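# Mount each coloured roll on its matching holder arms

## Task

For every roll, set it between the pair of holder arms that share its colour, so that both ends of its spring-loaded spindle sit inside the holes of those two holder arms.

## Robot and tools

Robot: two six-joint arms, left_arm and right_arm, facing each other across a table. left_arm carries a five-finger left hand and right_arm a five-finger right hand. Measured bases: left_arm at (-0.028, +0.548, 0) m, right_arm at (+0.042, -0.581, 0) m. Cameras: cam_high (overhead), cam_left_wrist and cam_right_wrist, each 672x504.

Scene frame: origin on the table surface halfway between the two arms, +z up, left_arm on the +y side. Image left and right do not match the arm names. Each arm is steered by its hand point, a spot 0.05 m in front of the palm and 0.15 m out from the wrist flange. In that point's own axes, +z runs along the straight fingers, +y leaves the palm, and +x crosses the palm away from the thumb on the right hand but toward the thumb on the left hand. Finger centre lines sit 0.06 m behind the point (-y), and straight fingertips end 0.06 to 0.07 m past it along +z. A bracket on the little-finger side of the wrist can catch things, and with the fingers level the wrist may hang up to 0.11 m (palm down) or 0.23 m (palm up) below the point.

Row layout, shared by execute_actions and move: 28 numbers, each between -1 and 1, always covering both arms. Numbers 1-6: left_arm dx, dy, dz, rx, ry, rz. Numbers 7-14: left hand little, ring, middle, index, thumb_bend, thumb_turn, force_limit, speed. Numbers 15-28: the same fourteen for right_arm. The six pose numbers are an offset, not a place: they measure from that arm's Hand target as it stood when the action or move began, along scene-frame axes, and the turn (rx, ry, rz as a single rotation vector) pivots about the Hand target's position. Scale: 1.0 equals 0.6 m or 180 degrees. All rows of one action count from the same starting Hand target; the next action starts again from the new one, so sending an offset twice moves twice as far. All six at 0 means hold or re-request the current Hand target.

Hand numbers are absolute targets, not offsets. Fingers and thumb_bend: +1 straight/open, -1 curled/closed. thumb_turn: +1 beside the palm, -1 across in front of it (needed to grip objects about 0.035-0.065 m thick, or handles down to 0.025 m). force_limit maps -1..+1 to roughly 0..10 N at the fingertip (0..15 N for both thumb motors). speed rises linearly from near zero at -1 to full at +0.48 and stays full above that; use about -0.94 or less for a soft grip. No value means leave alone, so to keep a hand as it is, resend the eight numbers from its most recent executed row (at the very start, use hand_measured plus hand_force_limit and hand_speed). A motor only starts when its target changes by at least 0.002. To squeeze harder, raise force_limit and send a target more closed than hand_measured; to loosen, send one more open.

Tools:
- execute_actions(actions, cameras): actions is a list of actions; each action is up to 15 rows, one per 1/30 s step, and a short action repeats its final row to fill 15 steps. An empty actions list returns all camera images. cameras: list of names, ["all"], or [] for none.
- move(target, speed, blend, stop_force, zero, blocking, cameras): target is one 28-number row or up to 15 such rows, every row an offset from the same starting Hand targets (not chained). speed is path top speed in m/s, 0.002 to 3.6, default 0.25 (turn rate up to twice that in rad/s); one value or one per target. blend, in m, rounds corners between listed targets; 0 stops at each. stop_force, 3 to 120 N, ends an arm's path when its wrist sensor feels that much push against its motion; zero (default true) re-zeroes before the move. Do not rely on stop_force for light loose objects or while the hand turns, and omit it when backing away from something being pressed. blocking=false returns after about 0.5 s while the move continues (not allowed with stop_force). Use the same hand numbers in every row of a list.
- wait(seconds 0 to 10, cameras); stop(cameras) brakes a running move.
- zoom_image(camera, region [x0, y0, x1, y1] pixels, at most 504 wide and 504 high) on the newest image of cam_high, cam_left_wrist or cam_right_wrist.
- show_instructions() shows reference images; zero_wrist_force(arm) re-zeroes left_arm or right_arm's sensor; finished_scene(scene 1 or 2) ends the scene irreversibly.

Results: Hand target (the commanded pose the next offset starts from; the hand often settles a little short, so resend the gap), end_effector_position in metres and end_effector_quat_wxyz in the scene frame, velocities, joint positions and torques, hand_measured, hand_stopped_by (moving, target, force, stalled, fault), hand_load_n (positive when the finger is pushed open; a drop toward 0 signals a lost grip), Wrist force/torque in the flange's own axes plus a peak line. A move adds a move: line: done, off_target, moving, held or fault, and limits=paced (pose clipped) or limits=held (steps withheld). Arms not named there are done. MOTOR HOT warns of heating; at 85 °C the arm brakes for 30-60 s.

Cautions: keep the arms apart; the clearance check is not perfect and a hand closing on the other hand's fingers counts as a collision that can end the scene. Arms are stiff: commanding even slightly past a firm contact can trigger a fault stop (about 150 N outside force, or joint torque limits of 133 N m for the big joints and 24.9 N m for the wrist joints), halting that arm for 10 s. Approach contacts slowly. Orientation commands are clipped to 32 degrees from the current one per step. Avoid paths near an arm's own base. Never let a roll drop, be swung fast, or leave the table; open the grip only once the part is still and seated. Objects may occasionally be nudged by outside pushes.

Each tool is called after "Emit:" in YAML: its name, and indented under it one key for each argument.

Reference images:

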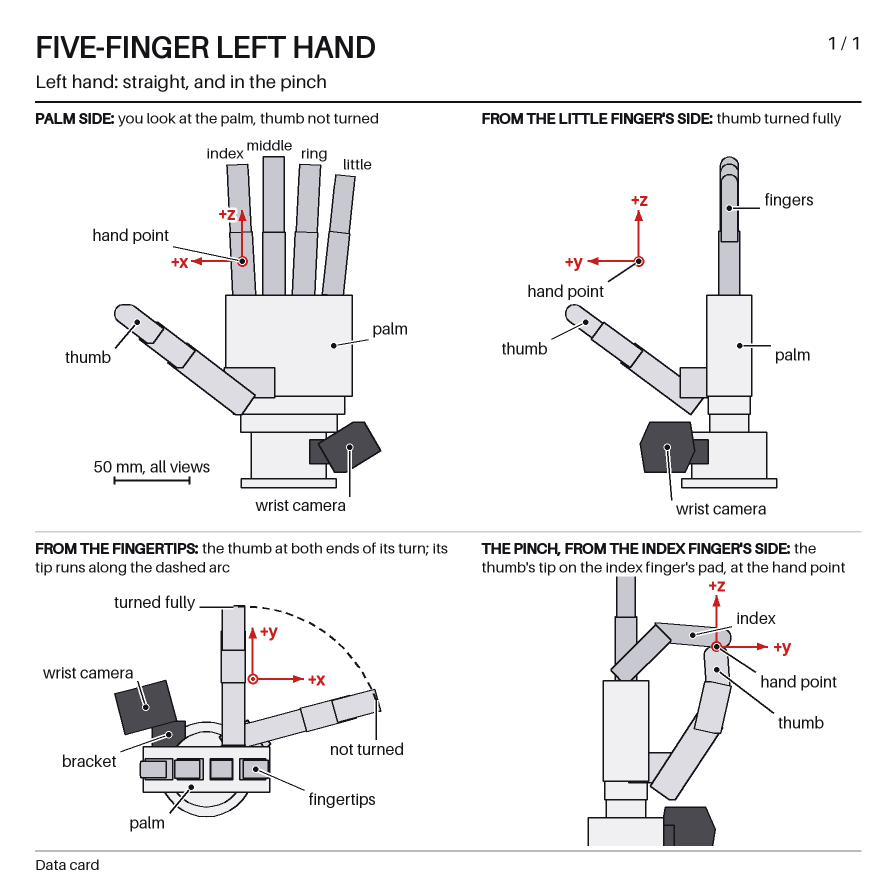

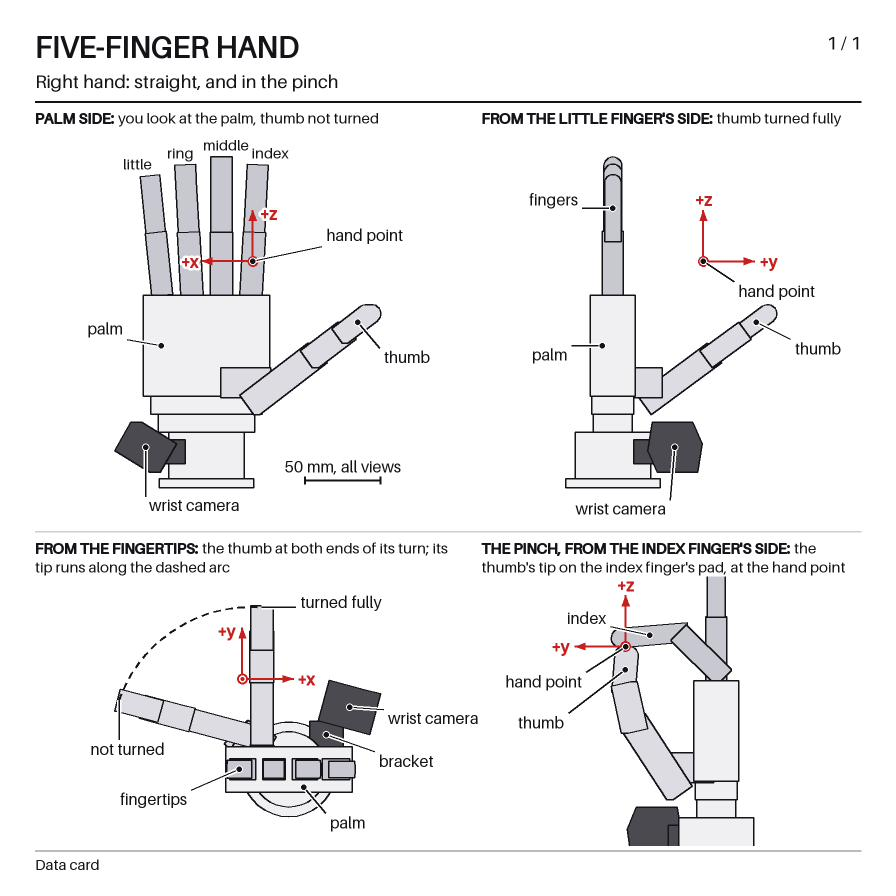

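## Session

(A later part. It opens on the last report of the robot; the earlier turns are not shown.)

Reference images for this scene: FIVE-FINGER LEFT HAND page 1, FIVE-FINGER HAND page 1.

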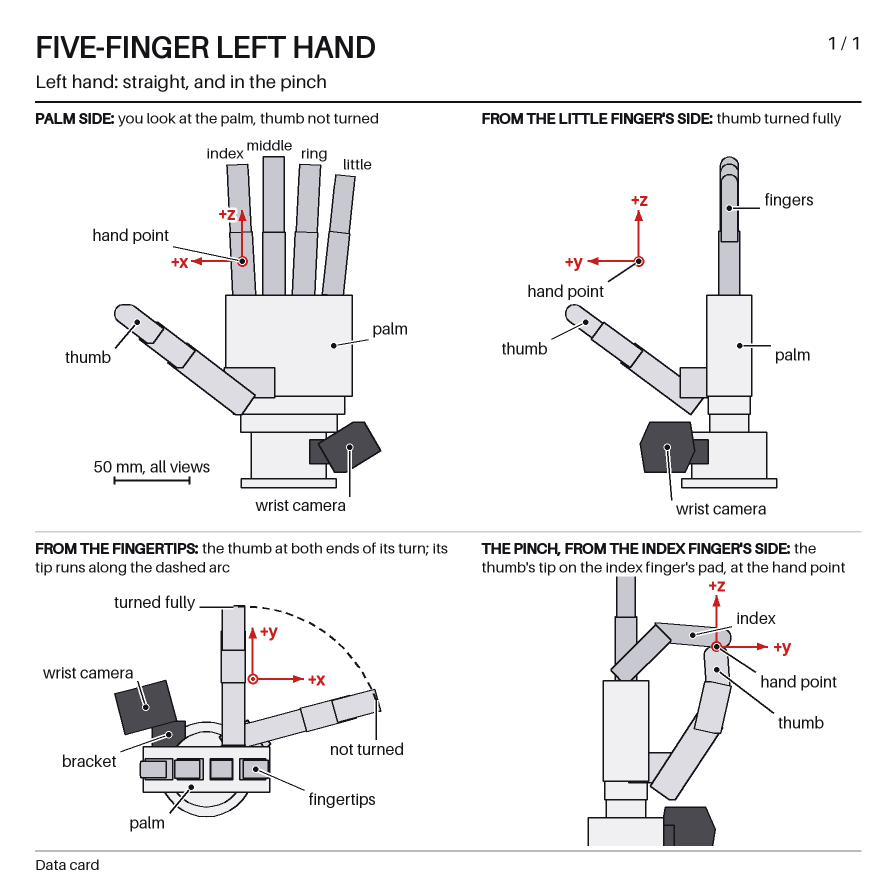

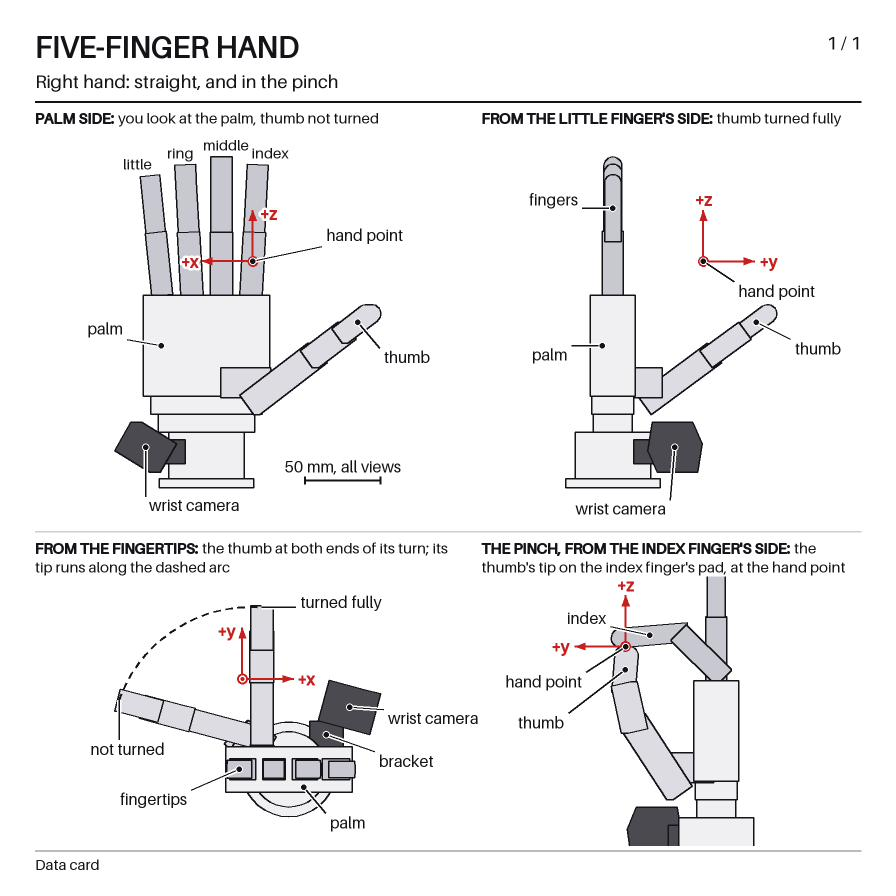

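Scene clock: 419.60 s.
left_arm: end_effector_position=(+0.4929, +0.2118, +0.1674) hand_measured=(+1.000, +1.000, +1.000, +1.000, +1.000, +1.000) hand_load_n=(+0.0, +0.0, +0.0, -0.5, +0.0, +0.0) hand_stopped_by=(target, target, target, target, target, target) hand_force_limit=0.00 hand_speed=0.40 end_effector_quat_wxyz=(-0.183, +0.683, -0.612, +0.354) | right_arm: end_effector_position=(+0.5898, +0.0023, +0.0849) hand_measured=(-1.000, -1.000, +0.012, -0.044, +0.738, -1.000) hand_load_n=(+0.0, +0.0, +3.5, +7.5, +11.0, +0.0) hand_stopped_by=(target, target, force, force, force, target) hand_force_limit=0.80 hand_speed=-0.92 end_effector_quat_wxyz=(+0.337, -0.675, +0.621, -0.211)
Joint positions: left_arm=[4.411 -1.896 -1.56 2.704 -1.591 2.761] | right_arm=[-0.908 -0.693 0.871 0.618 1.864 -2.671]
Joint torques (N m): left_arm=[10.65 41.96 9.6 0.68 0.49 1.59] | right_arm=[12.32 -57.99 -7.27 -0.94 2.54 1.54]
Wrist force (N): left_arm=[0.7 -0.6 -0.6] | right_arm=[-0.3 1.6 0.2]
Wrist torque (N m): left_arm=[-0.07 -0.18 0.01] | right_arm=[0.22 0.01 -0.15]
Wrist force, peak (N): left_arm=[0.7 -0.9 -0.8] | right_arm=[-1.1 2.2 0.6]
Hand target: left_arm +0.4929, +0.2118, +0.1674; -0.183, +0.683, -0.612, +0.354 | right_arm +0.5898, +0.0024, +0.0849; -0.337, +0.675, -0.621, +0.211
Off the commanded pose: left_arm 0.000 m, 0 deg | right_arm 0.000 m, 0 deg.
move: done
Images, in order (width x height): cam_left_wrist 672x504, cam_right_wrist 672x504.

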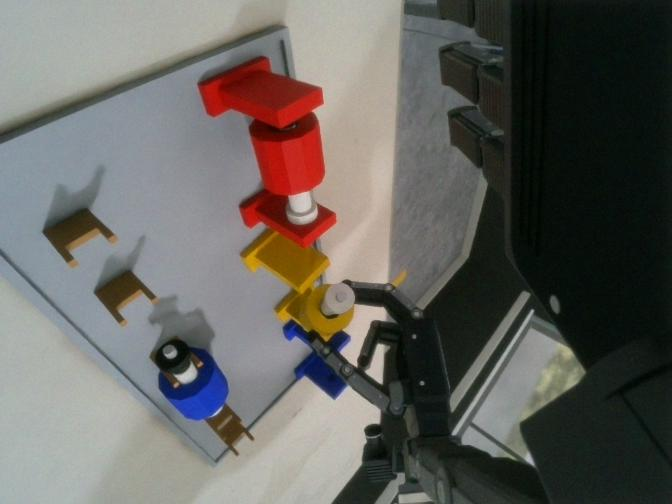

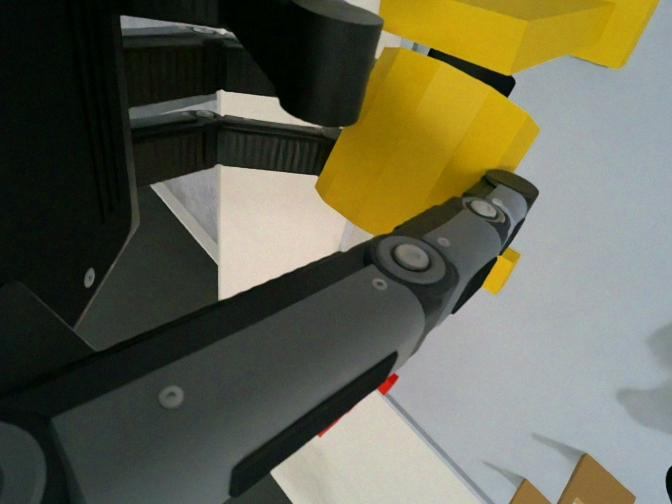

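Emit:
move:
  target: [0,0,0,0,0,0,1,1,1,1,1,1,0,0.4,0.0012,-0.0088,-0.0047,0,0,0,-1,-1,-0.6,-0.6,-0.3,-1,0.8,-0.92]
  speed: 0.012
  stop_force: 3
  cameras: ["cam_left_wrist","cam_right_wrist"]

Emit:
zoom_image:
  camera: "cam_right_wrist"
  region: [430, 0, 672, 120]

Emit:
zoom_image:
  camera: "cam_left_wrist"
  region: [290, 230, 390, 330]

Scene clock: 421.90 s.
left_arm: end_effector_position=(+0.4929, +0.2118, +0.1674) hand_measured=(+1.000, +1.000, +1.000, +1.000, +1.000, +1.000) hand_load_n=(+0.0, +0.0, +0.0, +0.0, +0.0, +0.0) hand_stopped_by=(target, target, target, target, target, target) hand_force_limit=0.00 hand_speed=0.40 end_effector_quat_wxyz=(-0.183, +0.683, -0.612, +0.354) | right_arm: end_effector_position=(+0.5900, +0.0004, +0.0838) hand_measured=(-1.000, -1.000, +0.012, -0.044, +0.738, -1.000) hand_load_n=(+0.0, +0.0, +3.0, +7.5, +11.0, +1.5) hand_stopped_by=(target, target, force, force, force, target) hand_force_limit=0.80 hand_speed=-0.92 end_effector_quat_wxyz=(+0.337, -0.675, +0.621, -0.211)
Joint positions: left_arm=[4.411 -1.896 -1.56 2.704 -1.591 2.761] | right_arm=[-0.91 -0.697 0.88 0.611 1.862 -2.673]
Joint torques (N m): left_arm=[10.89 41.09 8.23 0.82 0.43 1.48] | right_arm=[10.98 -42.49 -31.74 2.47 2.85 0.96]
Wrist force (N): left_arm=[0.8 -0.7 -0.8] | right_arm=[-2.6 2.2 -0.1]
Wrist torque (N m): left_arm=[-0.08 -0.20 0.01] | right_arm=[0.25 0.02 0.08]
Wrist force, peak (N): left_arm=[0.8 -0.7 -0.8] | right_arm=[-7.4 0.2 0.0]
Hand target: left_arm +0.4929, +0.2118, +0.1674; -0.183, +0.683, -0.612, +0.354 | right_arm +0.5900, +0.0004, +0.0838; -0.337, +0.675, -0.621, +0.211 (not the last commanded pose)
Off the commanded pose: left_arm 0.000 m, 0 deg | right_arm 0.004 m, 0 deg.
move: contact (right_arm)
Images, in order (width x height): cam_left_wrist 672x504, cam_right_wrist 672x504.

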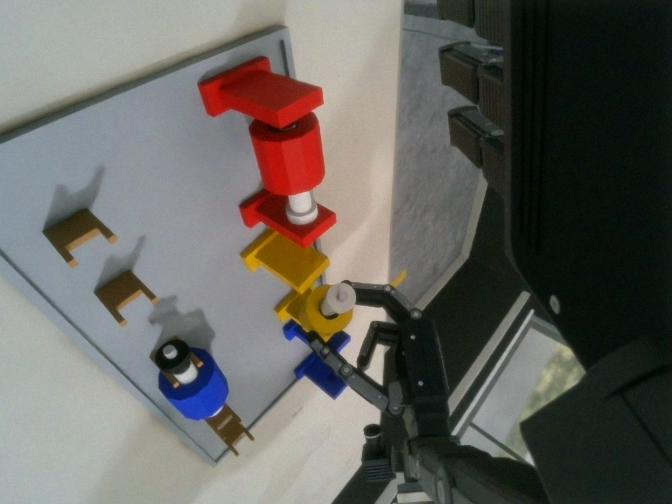

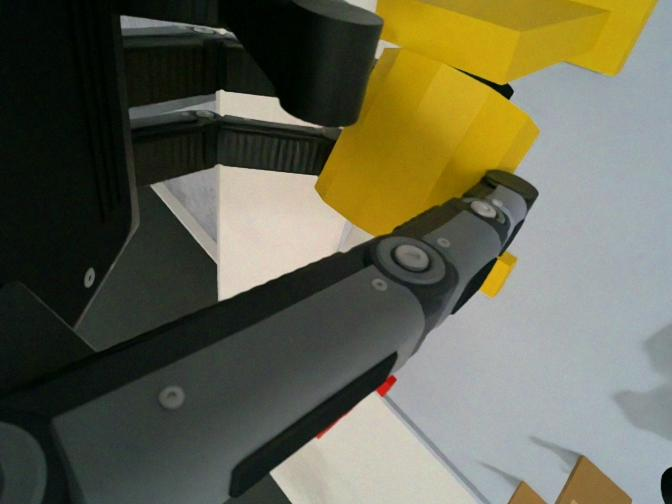

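Scaled by 2.083 from the camera's 672x504 image, which has a finer 960x720 frame.

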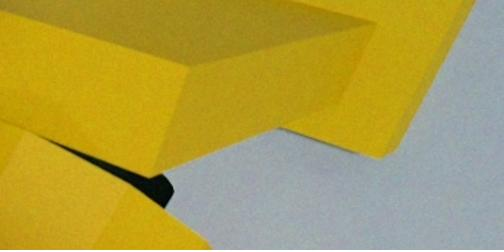

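Scaled by 5.040 from the camera's 672x504 image, which has a finer 960x720 frame.

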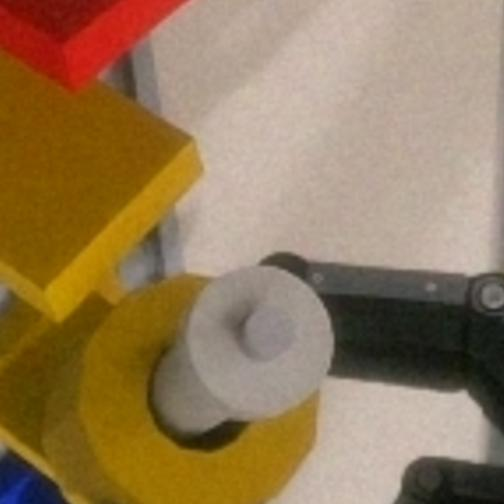

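Emit:
move:
  target:
    - [0,0,0,0,0,0,1,1,1,1,1,1,0,0.4,-0.0002,0.0015,0.0008,0,0,0,-1,-1,-0.6,-0.6,-0.3,-1,0.8,-0.92]
    - [0,0,0,0,0,0,1,1,1,1,1,1,0,0.4,0.0112,0.0015,0.0008,0,0,0,-1,-1,-0.6,-0.6,-0.3,-1,0.8,-0.92]
  speed: 0.015
  stop_force: 3
  cameras: ["cam_left_wrist","cam_right_wrist"]

Emit:
zoom_image:
  camera: "cam_left_wrist"
  region: [290, 230, 390, 330]

Emit:
zoom_image:
  camera: "cam_right_wrist"
  region: [430, 0, 672, 120]

Scene clock: 424.37 s.
left_arm: end_effector_position=(+0.4929, +0.2118, +0.1674) hand_measured=(+1.000, +1.000, +1.000, +1.000, +1.000, +1.000) hand_load_n=(+0.0, -0.5, +0.0, +0.0, +0.0, +0.0) hand_stopped_by=(target, target, target, target, target, target) hand_force_limit=0.00 hand_speed=0.40 end_effector_quat_wxyz=(-0.183, +0.683, -0.612, +0.354) | right_arm: end_effector_position=(+0.5967, +0.0013, +0.0843) hand_measured=(-1.000, -1.000, +0.012, -0.044, +0.738, -1.000) hand_load_n=(+0.0, +0.0, +2.0, +8.0, +11.0, +1.5) hand_stopped_by=(target, target, force, force, force, target) hand_force_limit=0.80 hand_speed=-0.92 end_effector_quat_wxyz=(+0.337, -0.675, +0.621, -0.211)
Joint positions: left_arm=[4.411 -1.896 -1.56 2.704 -1.591 2.761] | right_arm=[-0.915 -0.682 0.851 0.624 1.859 -2.677]
Joint torques (N m): left_arm=[11.15 41.37 8.68 0.66 0.51 1.46] | right_arm=[-12.01 -40.95 -34.05 2.18 -1.22 -1.8]
Wrist force (N): left_arm=[0.7 -0.7 -0.8] | right_arm=[-3.1 2.4 -0.6]
Wrist torque (N m): left_arm=[-0.07 -0.20 0.01] | right_arm=[0.22 0.06 0.07]
Wrist force, peak (N): left_arm=[0.8 -0.7 -1.1] | right_arm=[-3.2 2.3 -0.9]
Hand target: left_arm +0.4929, +0.2118, +0.1674; -0.183, +0.683, -0.612, +0.354 | right_arm +0.5967, +0.0013, +0.0843; -0.337, +0.675, -0.621, +0.211
Off the commanded pose: left_arm 0.000 m, 0 deg | right_arm 0.000 m, 0 deg.
move: done
Images, in order (width x height): cam_left_wrist 672x504, cam_right_wrist 672x504.

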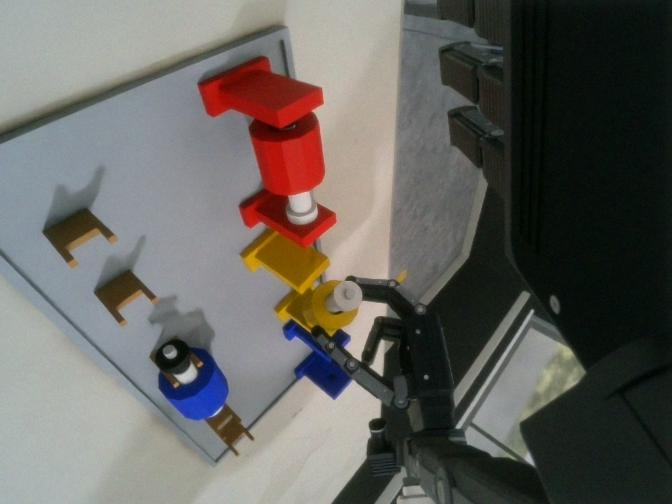

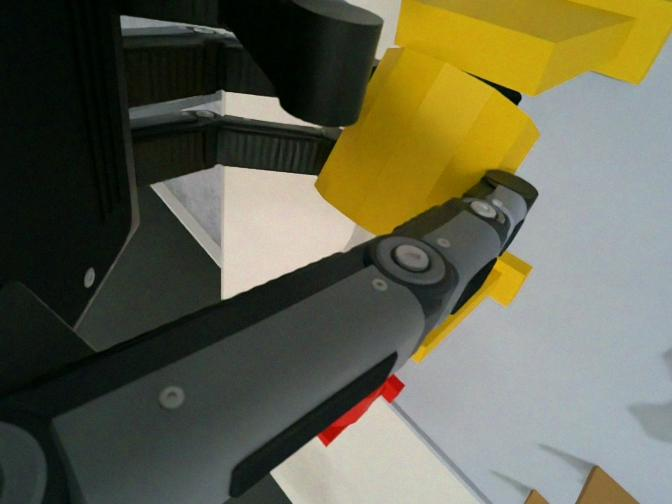

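Scaled by 5.040 from the camera's 672x504 image, which has a finer 960x720 frame.

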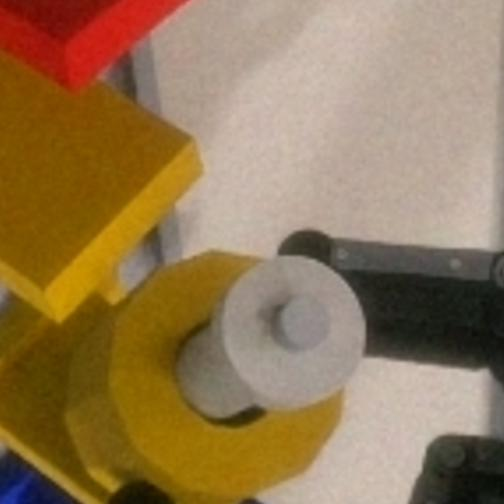

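Scaled by 2.083 from the camera's 672x504 image, which has a finer 960x720 frame.

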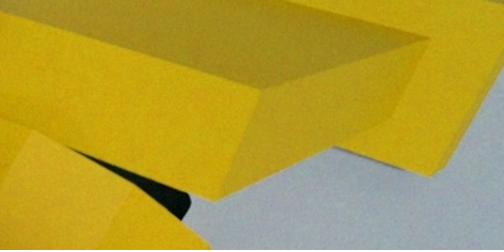

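Emit:
move:
  target:
    - [0,0,0,0,0,0,1,1,1,1,1,1,0,0.4,-0.0115,0.0022,0.0012,0,0,0,-1,-1,-0.6,-0.6,-0.3,-1,0.8,-0.92]
    - [0,0,0,0,0,0,1,1,1,1,1,1,0,0.4,-0.012,0.0057,-0.0045,-0.0275,-0.0037,0,-1,-1,-0.6,-0.6,-0.3,-1,0.8,-0.92]
  speed: 0.03
  cameras: ["cam_left_wrist","cam_right_wrist"]

Emit:
zoom_image:
  camera: "cam_left_wrist"
  region: [290, 230, 390, 330]

Emit:
zoom_image:
  camera: "cam_right_wrist"
  region: [430, 0, 672, 120]

Scene clock: 428.83 s.
left_arm: end_effector_position=(+0.4929, +0.2118, +0.1674) hand_measured=(+1.000, +1.000, +1.000, +1.000, +1.000, +1.000) hand_load_n=(+0.0, +0.0, +0.0, +0.0, +0.0, +0.0) hand_stopped_by=(target, target, target, target, target, target) hand_force_limit=0.00 hand_speed=0.40 end_effector_quat_wxyz=(-0.183, +0.683, -0.612, +0.354) | right_arm: end_effector_position=(+0.5895, +0.0047, +0.0816) hand_measured=(-1.000, -1.000, +0.012, -0.044, +0.738, -1.000) hand_load_n=(+0.0, +0.0, +2.5, +7.5, +10.5, -0.5) hand_stopped_by=(target, target, force, force, force, target) hand_force_limit=0.80 hand_speed=-0.92 end_effector_quat_wxyz=(+0.311, -0.688, +0.610, -0.242)
Joint positions: left_arm=[4.411 -1.896 -1.56 2.704 -1.591 2.761] | right_arm=[-0.88 -0.638 0.772 0.696 1.937 -2.704]
Joint torques (N m): left_arm=[10.85 41.1 9.04 0.75 0.52 1.58] | right_arm=[14.17 -44.49 -34.38 2.61 2.38 -1.52]
Wrist force (N): left_arm=[0.5 -0.5 -0.7] | right_arm=[-0.2 2.3 0.0]
Wrist torque (N m): left_arm=[-0.04 -0.17 -0.01] | right_arm=[0.32 0.00 0.06]
Wrist force, peak (N): left_arm=[0.7 -0.8 -1.0] | right_arm=[-3.1 2.6 -0.9]
Hand target: left_arm +0.4929, +0.2118, +0.1674; -0.183, +0.683, -0.612, +0.354 | right_arm +0.5895, +0.0047, +0.0816; -0.311, +0.688, -0.610, +0.242
Off the commanded pose: left_arm 0.000 m, 0 deg | right_arm 0.000 m, 0 deg.
move: done
Images, in order (width x height): cam_left_wrist 672x504, cam_right_wrist 672x504.

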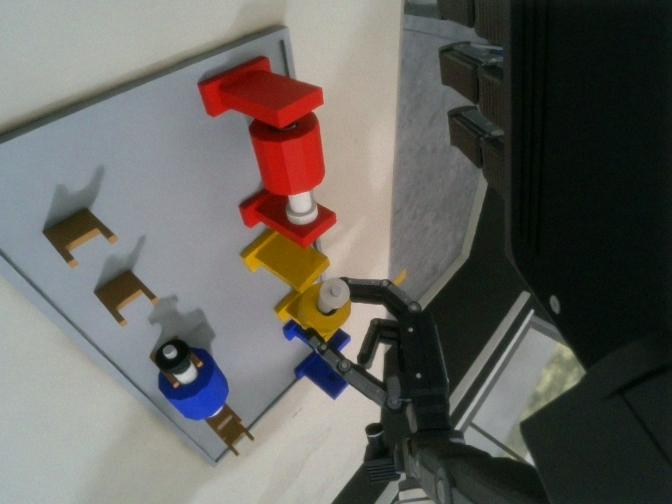

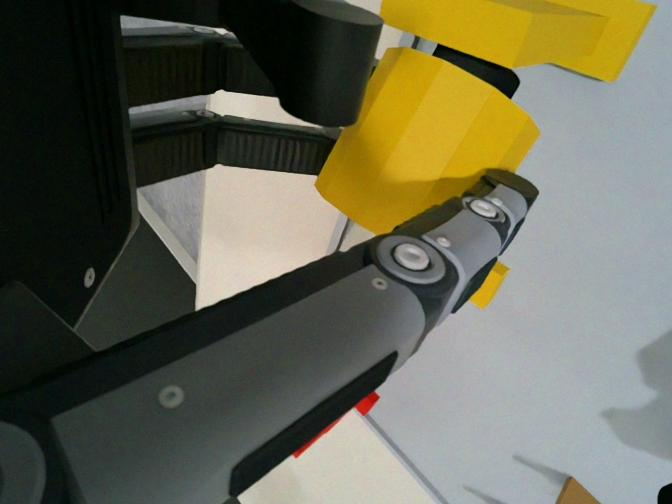

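Scaled by 5.040 from the camera's 672x504 image, which has a finer 960x720 frame.

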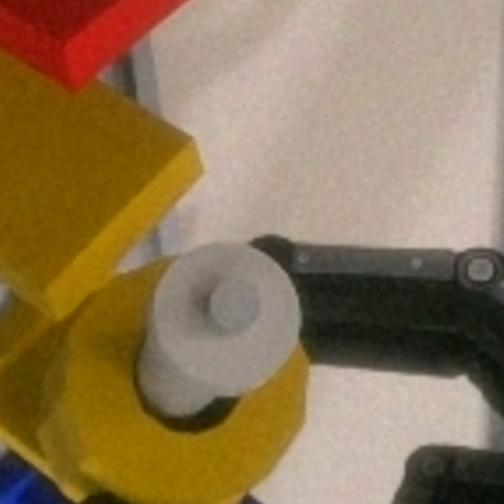

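Scaled by 2.083 from the camera's 672x504 image, which has a finer 960x720 frame.

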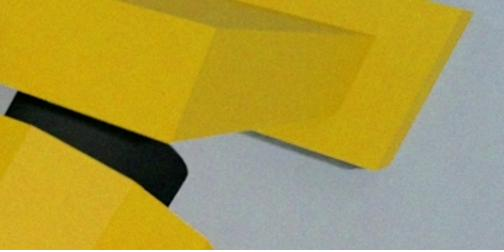

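Emit:
move:
  target: [0,0,0,0,0,0,1,1,1,1,1,1,0,0.4,0,0,0.01,0,0,0,-1,-1,-0.6,-0.6,-0.3,-1,0.8,-0.92]
  speed: 0.03
  stop_force: 3
  cameras: ["cam_left_wrist","cam_right_wrist"]

Emit:
zoom_image:
  camera: "cam_right_wrist"
  region: [400, 0, 642, 120]

Emit:
zoom_image:
  camera: "cam_left_wrist"
  region: [290, 230, 390, 330]

Scene clock: 434.70 s.
left_arm: end_effector_position=(+0.4929, +0.2118, +0.1674) hand_measured=(+1.000, +1.000, +1.000, +1.000, +1.000, +1.000) hand_load_n=(+0.0, +0.0, +0.0, +0.0, -0.5, +0.0) hand_stopped_by=(target, target, target, target, target, target) hand_force_limit=0.00 hand_speed=0.40 end_effector_quat_wxyz=(-0.183, +0.683, -0.612, +0.354) | right_arm: end_effector_position=(+0.5895, +0.0047, +0.0876) hand_measured=(-1.000, -1.000, +0.012, -0.044, +0.738, -1.000) hand_load_n=(+0.0, +0.0, +2.5, +7.5, +10.5, +0.0) hand_stopped_by=(target, target, force, force, force, target) hand_force_limit=0.80 hand_speed=-0.92 end_effector_quat_wxyz=(+0.311, -0.688, +0.610, -0.242)
Joint positions: left_arm=[4.411 -1.896 -1.56 2.704 -1.591 2.761] | right_arm=[-0.88 -0.641 0.761 0.71 1.937 -2.704]
Joint torques (N m): left_arm=[11.22 40.79 8.56 0.59 0.31 1.43] | right_arm=[12.92 -58.91 -35.38 2.16 2.59 -0.82]
Wrist force (N): left_arm=[0.7 -0.6 -0.7] | right_arm=[-0.6 2.0 0.1]
Wrist torque (N m): left_arm=[-0.06 -0.19 0.00] | right_arm=[0.25 0.04 0.03]
Wrist force, peak (N): left_arm=[0.8 -0.7 -0.9] | right_arm=[-0.7 2.4 0.1]
Hand target: left_arm +0.4929, +0.2118, +0.1674; -0.183, +0.683, -0.612, +0.354 | right_arm +0.5895, +0.0047, +0.0876; -0.311, +0.688, -0.610, +0.242
Off the commanded pose: left_arm 0.000 m, 0 deg | right_arm 0.000 m, 0 deg.
move: done
Images, in order (width x height): cam_left_wrist 672x504, cam_right_wrist 672x504.

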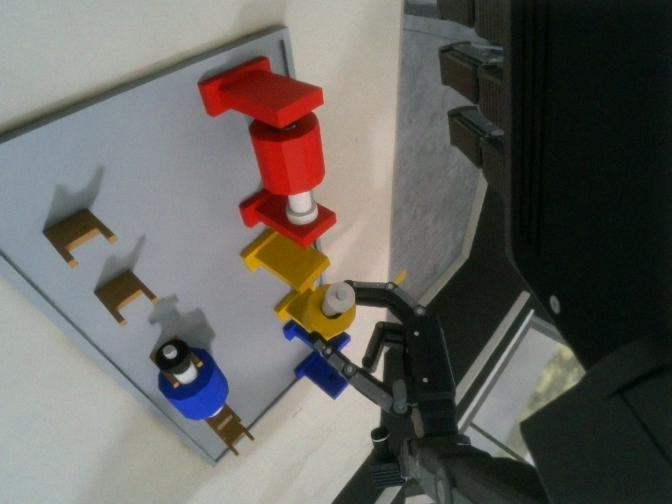

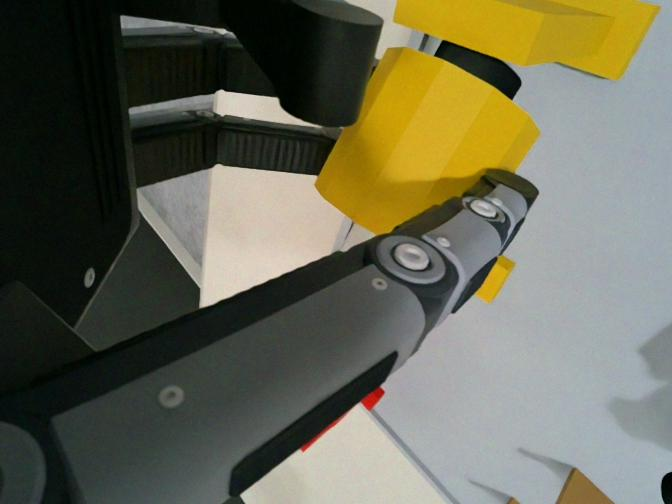

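Scaled by 2.083 from the camera's 672x504 image, which has a finer 960x720 frame.

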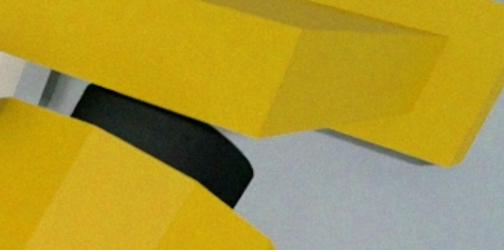

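Scaled by 5.040 from the camera's 672x504 image, which has a finer 960x720 frame.

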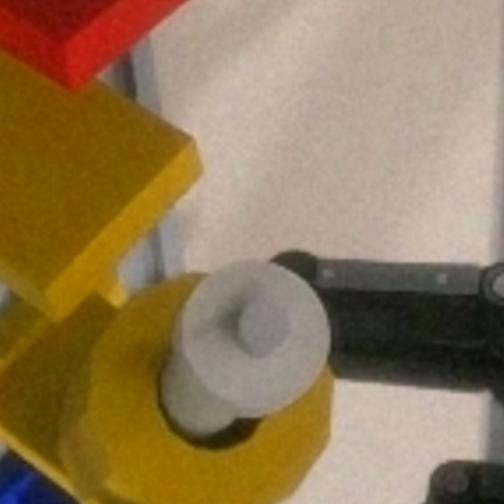

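Emit:
move:
  target: [0,0,0,0,0,0,1,1,1,1,1,1,0,0.4,0,0,0.0083,0,0,0,-1,-1,-0.6,-0.6,-0.3,-1,0.8,-0.92]
  speed: 0.03
  stop_force: 3
  cameras: ["cam_right_wrist"]

Emit:
zoom_image:
  camera: "cam_right_wrist"
  region: [400, 0, 642, 120]

Scene clock: 436.33 s.
left_arm: end_effector_position=(+0.4929, +0.2118, +0.1674) hand_measured=(+1.000, +1.000, +1.000, +1.000, +1.000, +1.000) hand_load_n=(+0.0, +0.0, +0.0, +0.0, +0.0, +0.0) hand_stopped_by=(target, target, target, target, target, target) hand_force_limit=0.00 hand_speed=0.40 end_effector_quat_wxyz=(-0.183, +0.683, -0.612, +0.354) | right_arm: end_effector_position=(+0.5895, +0.0047, +0.0926) hand_measured=(-1.000, -1.000, +0.012, -0.044, +0.738, -1.000) hand_load_n=(+0.0, +0.0, +2.0, +8.0, +10.0, -1.0) hand_stopped_by=(target, target, force, force, force, target) hand_force_limit=0.80 hand_speed=-0.92 end_effector_quat_wxyz=(+0.311, -0.688, +0.610, -0.242)
Joint positions: left_arm=[4.411 -1.896 -1.56 2.704 -1.591 2.761] | right_arm=[-0.88 -0.643 0.752 0.721 1.937 -2.704]
Joint torques (N m): left_arm=[11.08 40.78 9.37 0.8 0.33 1.48] | right_arm=[11.04 -59.65 -34.73 2.37 2.25 0.45]
Wrist force (N): left_arm=[0.7 -0.7 -0.8] | right_arm=[-0.8 1.9 -0.1]
Wrist torque (N m): left_arm=[-0.08 -0.19 0.00] | right_arm=[0.26 0.08 0.02]
Wrist force, peak (N): left_arm=[0.9 -0.7 -0.7] | right_arm=[-1.1 2.7 0.4]
Hand target: left_arm +0.4929, +0.2118, +0.1674; -0.183, +0.683, -0.612, +0.354 | right_arm +0.5895, +0.0047, +0.0926; -0.311, +0.688, -0.610, +0.242
Off the commanded pose: left_arm 0.000 m, 0 deg | right_arm 0.000 m, 0 deg.
move: done
Images, in order (width x height): cam_right_wrist 672x504.

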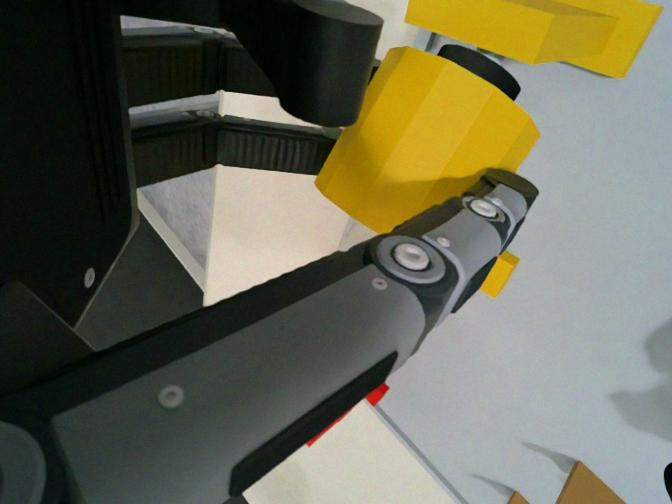

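Scaled by 2.083 from the camera's 672x504 image, which has a finer 960x720 frame.

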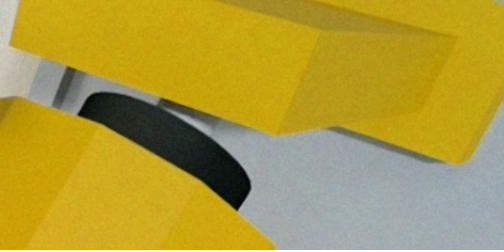

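Emit:
zoom_image:
  camera: "cam_right_wrist"
  region: [430, 20, 540, 110]

Scaled by 4.582 from the camera's 672x504 image, which has a finer 960x720 frame.

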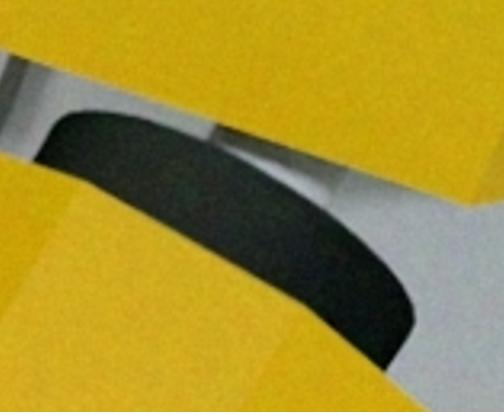

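Emit:
move:
  target: [0,0,0,0,0,0,1,1,1,1,1,1,0,0.4,0,0,0.0217,0,0,0,-1,-1,-0.6,-0.6,-0.3,-1,0.8,-0.92]
  speed: 0.04
  stop_force: 4
  cameras: ["cam_left_wrist","cam_right_wrist"]

Emit:
zoom_image:
  camera: "cam_right_wrist"
  region: [430, 10, 570, 110]

Emit:
zoom_image:
  camera: "cam_left_wrist"
  region: [290, 230, 390, 330]

Scene clock: 439.33 s.
left_arm: end_effector_position=(+0.4929, +0.2118, +0.1674) hand_measured=(+1.000, +1.000, +1.000, +1.000, +1.000, +1.000) hand_load_n=(+0.0, +0.0, +0.0, +0.0, +0.0, +0.0) hand_stopped_by=(target, target, target, target, target, target) hand_force_limit=0.00 hand_speed=0.40 end_effector_quat_wxyz=(-0.183, +0.683, -0.612, +0.354) | right_arm: end_effector_position=(+0.5895, +0.0047, +0.1056) hand_measured=(-1.000, -1.000, +0.012, -0.044, +0.738, -1.000) hand_load_n=(+0.0, +0.5, +2.5, +8.0, +10.5, -0.5) hand_stopped_by=(target, target, force, force, force, target) hand_force_limit=0.80 hand_speed=-0.92 end_effector_quat_wxyz=(+0.311, -0.688, +0.610, -0.242)
Joint positions: left_arm=[4.411 -1.896 -1.56 2.704 -1.591 2.761] | right_arm=[-0.88 -0.647 0.727 0.751 1.937 -2.704]
Joint torques (N m): left_arm=[11.78 40.22 8.7 0.66 0.3 1.4] | right_arm=[7.2 -59.63 -33.96 2.37 0.98 -1.21]
Wrist force (N): left_arm=[0.7 -0.6 -0.8] | right_arm=[-0.7 1.9 0.0]
Wrist torque (N m): left_arm=[-0.06 -0.19 0.00] | right_arm=[0.26 0.06 0.01]
Wrist force, peak (N): left_arm=[0.7 -0.7 -1.0] | right_arm=[-0.4 2.5 0.1]
Hand target: left_arm +0.4929, +0.2118, +0.1674; -0.183, +0.683, -0.612, +0.354 | right_arm +0.5895, +0.0047, +0.1056; -0.311, +0.688, -0.610, +0.242
Off the commanded pose: left_arm 0.000 m, 0 deg | right_arm 0.000 m, 0 deg.
move: done
Images, in order (width x height): cam_left_wrist 672x504, cam_right_wrist 672x504.

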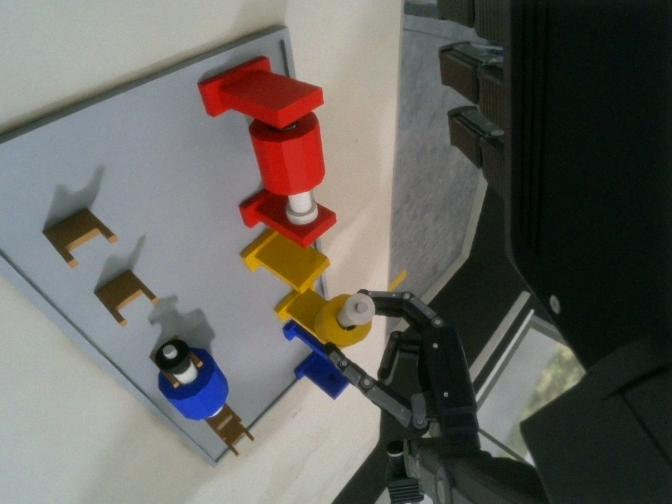

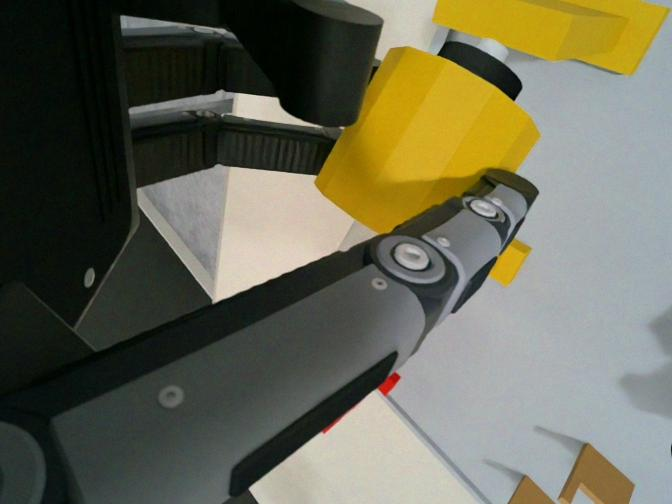

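Scaled by 3.600 from the camera's 672x504 image, which has a finer 960x720 frame.

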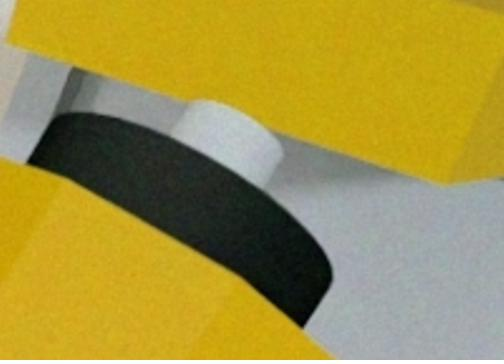

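Scaled by 5.040 from the camera's 672x504 image, which has a finer 960x720 frame.

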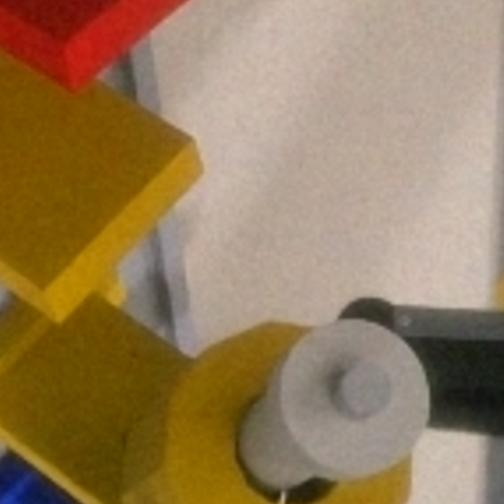

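Emit:
move:
  target: [0,0,0,0,0,0,1,1,1,1,1,1,0,0.4,0,-0.0083,0,0,0,0,-1,-1,-0.6,-0.6,-0.3,-1,0.8,-0.92]
  speed: 0.03
  stop_force: 3
  cameras: ["cam_right_wrist"]

Emit:
zoom_image:
  camera: "cam_right_wrist"
  region: [430, 10, 570, 110]

Scene clock: 441.53 s.
left_arm: end_effector_position=(+0.4929, +0.2118, +0.1674) hand_measured=(+1.000, +1.000, +1.000, +1.000, +1.000, +1.000) hand_load_n=(+0.0, +0.0, -0.5, +0.0, +0.0, +0.0) hand_stopped_by=(target, target, target, target, target, target) hand_force_limit=0.00 hand_speed=0.40 end_effector_quat_wxyz=(-0.183, +0.683, -0.612, +0.354) | right_arm: end_effector_position=(+0.5895, +0.0009, +0.1056) hand_measured=(-1.000, -1.000, +0.012, -0.044, +0.738, -1.000) hand_load_n=(+0.0, +0.0, +2.0, +8.0, +10.0, +0.5) hand_stopped_by=(target, target, force, force, force, target) hand_force_limit=0.80 hand_speed=-0.92 end_effector_quat_wxyz=(+0.311, -0.688, +0.610, -0.242)
Joint positions: left_arm=[4.411 -1.896 -1.56 2.704 -1.591 2.761] | right_arm=[-0.885 -0.658 0.747 0.74 1.934 -2.708]
Joint torques (N m): left_arm=[11.79 39.98 9.77 0.53 0.17 1.53] | right_arm=[11.25 -42.38 -32.51 2.5 2.91 0.76]
Wrist force (N): left_arm=[0.7 -0.7 -0.9] | right_arm=[-2.7 1.6 -0.9]
Wrist torque (N m): left_arm=[-0.07 -0.20 0.00] | right_arm=[0.28 0.08 0.06]
Wrist force, peak (N): left_arm=[0.7 -0.8 -0.9] | right_arm=[-4.9 -0.8 -0.7]
Hand target: left_arm +0.4929, +0.2118, +0.1674; -0.183, +0.683, -0.612, +0.354 | right_arm +0.5895, +0.0009, +0.1056; -0.311, +0.688, -0.610, +0.242 (not the last commanded pose)
Off the commanded pose: left_arm 0.000 m, 0 deg | right_arm 0.001 m, 0 deg.
move: contact (right_arm)
Images, in order (width x height): cam_right_wrist 672x504.

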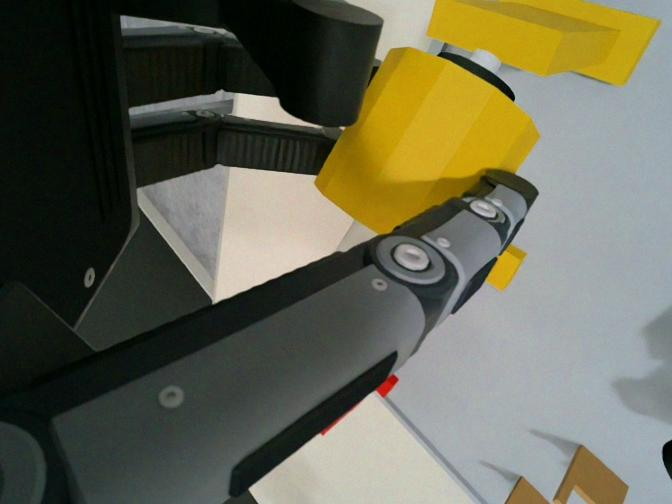

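Scaled by 3.600 from the camera's 672x504 image, which has a finer 960x720 frame.

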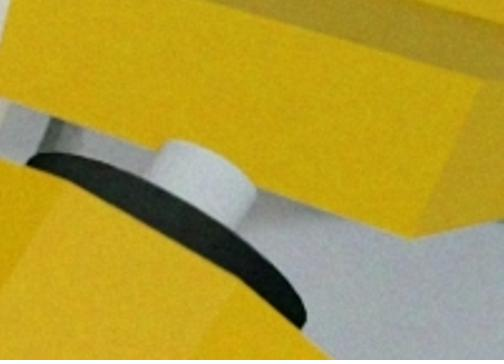

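Emit:
move:
  target:
    - [0,0,0,0,0,0,1,1,1,1,1,1,0,0.4,0,0.0075,0,0,0,0,-1,-1,-0.6,-0.6,-0.3,-1,0.8,-0.92]
    - [0,0,0,0,0,0,1,1,1,1,1,1,0,0.4,0.0023,0.0075,-0.0358,0,0,0,-1,-1,-0.6,-0.6,-0.3,-1,0.8,-0.92]
  speed: 0.03
  cameras: ["cam_left_wrist","cam_right_wrist"]

Emit:
zoom_image:
  camera: "cam_right_wrist"
  region: [430, 10, 570, 110]

Emit:
zoom_image:
  camera: "cam_left_wrist"
  region: [290, 230, 390, 330]

Scene clock: 445.07 s.
left_arm: end_effector_position=(+0.4929, +0.2118, +0.1674) hand_measured=(+1.000, +1.000, +1.000, +1.000, +1.000, +1.000) hand_load_n=(+0.0, +0.0, +0.0, +0.0, +0.0, +0.0) hand_stopped_by=(target, target, target, target, target, target) hand_force_limit=0.00 hand_speed=0.40 end_effector_quat_wxyz=(-0.183, +0.683, -0.612, +0.354) | right_arm: end_effector_position=(+0.5909, +0.0054, +0.0842) hand_measured=(-1.000, -1.000, +0.012, -0.044, +0.738, -1.000) hand_load_n=(+0.0, +0.0, +2.5, +8.0, +10.5, -0.5) hand_stopped_by=(target, target, force, force, force, target) hand_force_limit=0.80 hand_speed=-0.92 end_effector_quat_wxyz=(+0.311, -0.688, +0.610, -0.242)
Joint positions: left_arm=[4.411 -1.896 -1.56 2.704 -1.591 2.761] | right_arm=[-0.881 -0.635 0.758 0.707 1.936 -2.705]
Joint torques (N m): left_arm=[10.64 40.55 9.33 0.72 0.31 1.53] | right_arm=[-9.93 -44.03 -6.57 -0.63 -1.64 -1.51]
Wrist force (N): left_arm=[0.5 -0.5 -0.7] | right_arm=[-0.8 1.8 -0.1]
Wrist torque (N m): left_arm=[-0.05 -0.16 -0.01] | right_arm=[0.25 0.08 -0.02]
Wrist force, peak (N): left_arm=[0.7 -0.7 -0.9] | right_arm=[-2.6 1.5 -0.8]
Hand target: left_arm +0.4929, +0.2118, +0.1674; -0.183, +0.683, -0.612, +0.354 | right_arm +0.5909, +0.0054, +0.0841; -0.311, +0.688, -0.610, +0.242
Off the commanded pose: left_arm 0.000 m, 0 deg | right_arm 0.000 m, 0 deg.
move: done
Images, in order (width x height): cam_left_wrist 672x504, cam_right_wrist 672x504.

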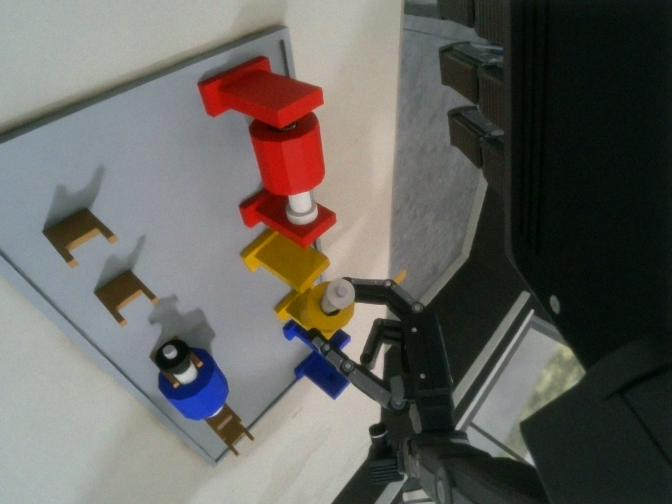

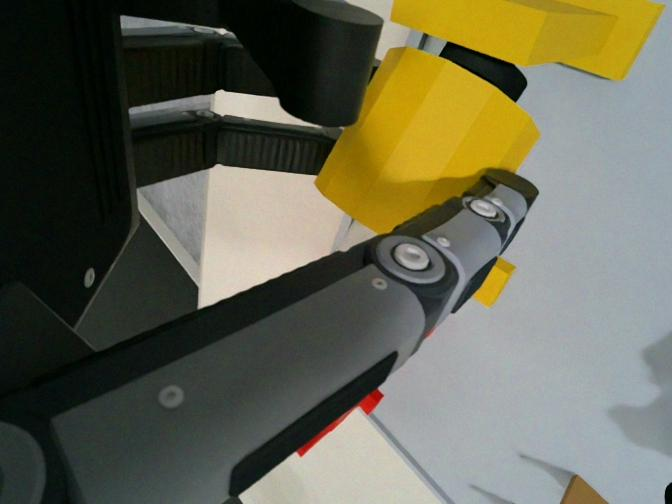

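Scaled by 3.600 from the camera's 672x504 image, which has a finer 960x720 frame.

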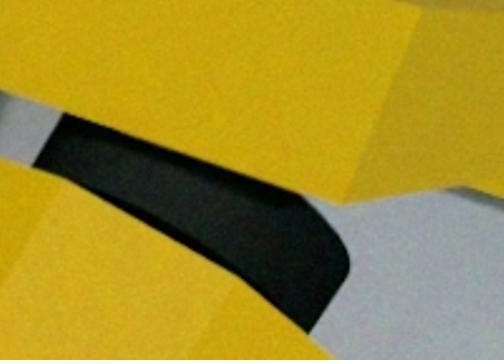

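Scaled by 5.040 from the camera's 672x504 image, which has a finer 960x720 frame.

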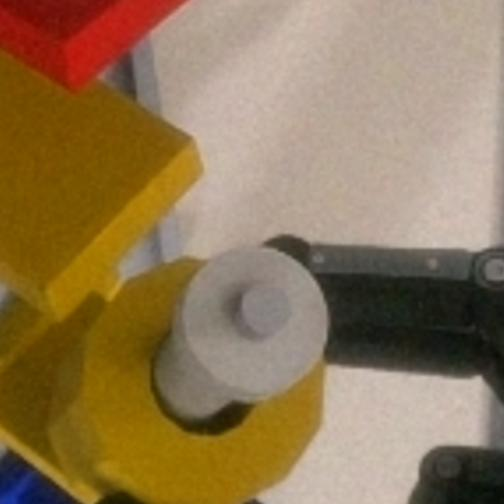

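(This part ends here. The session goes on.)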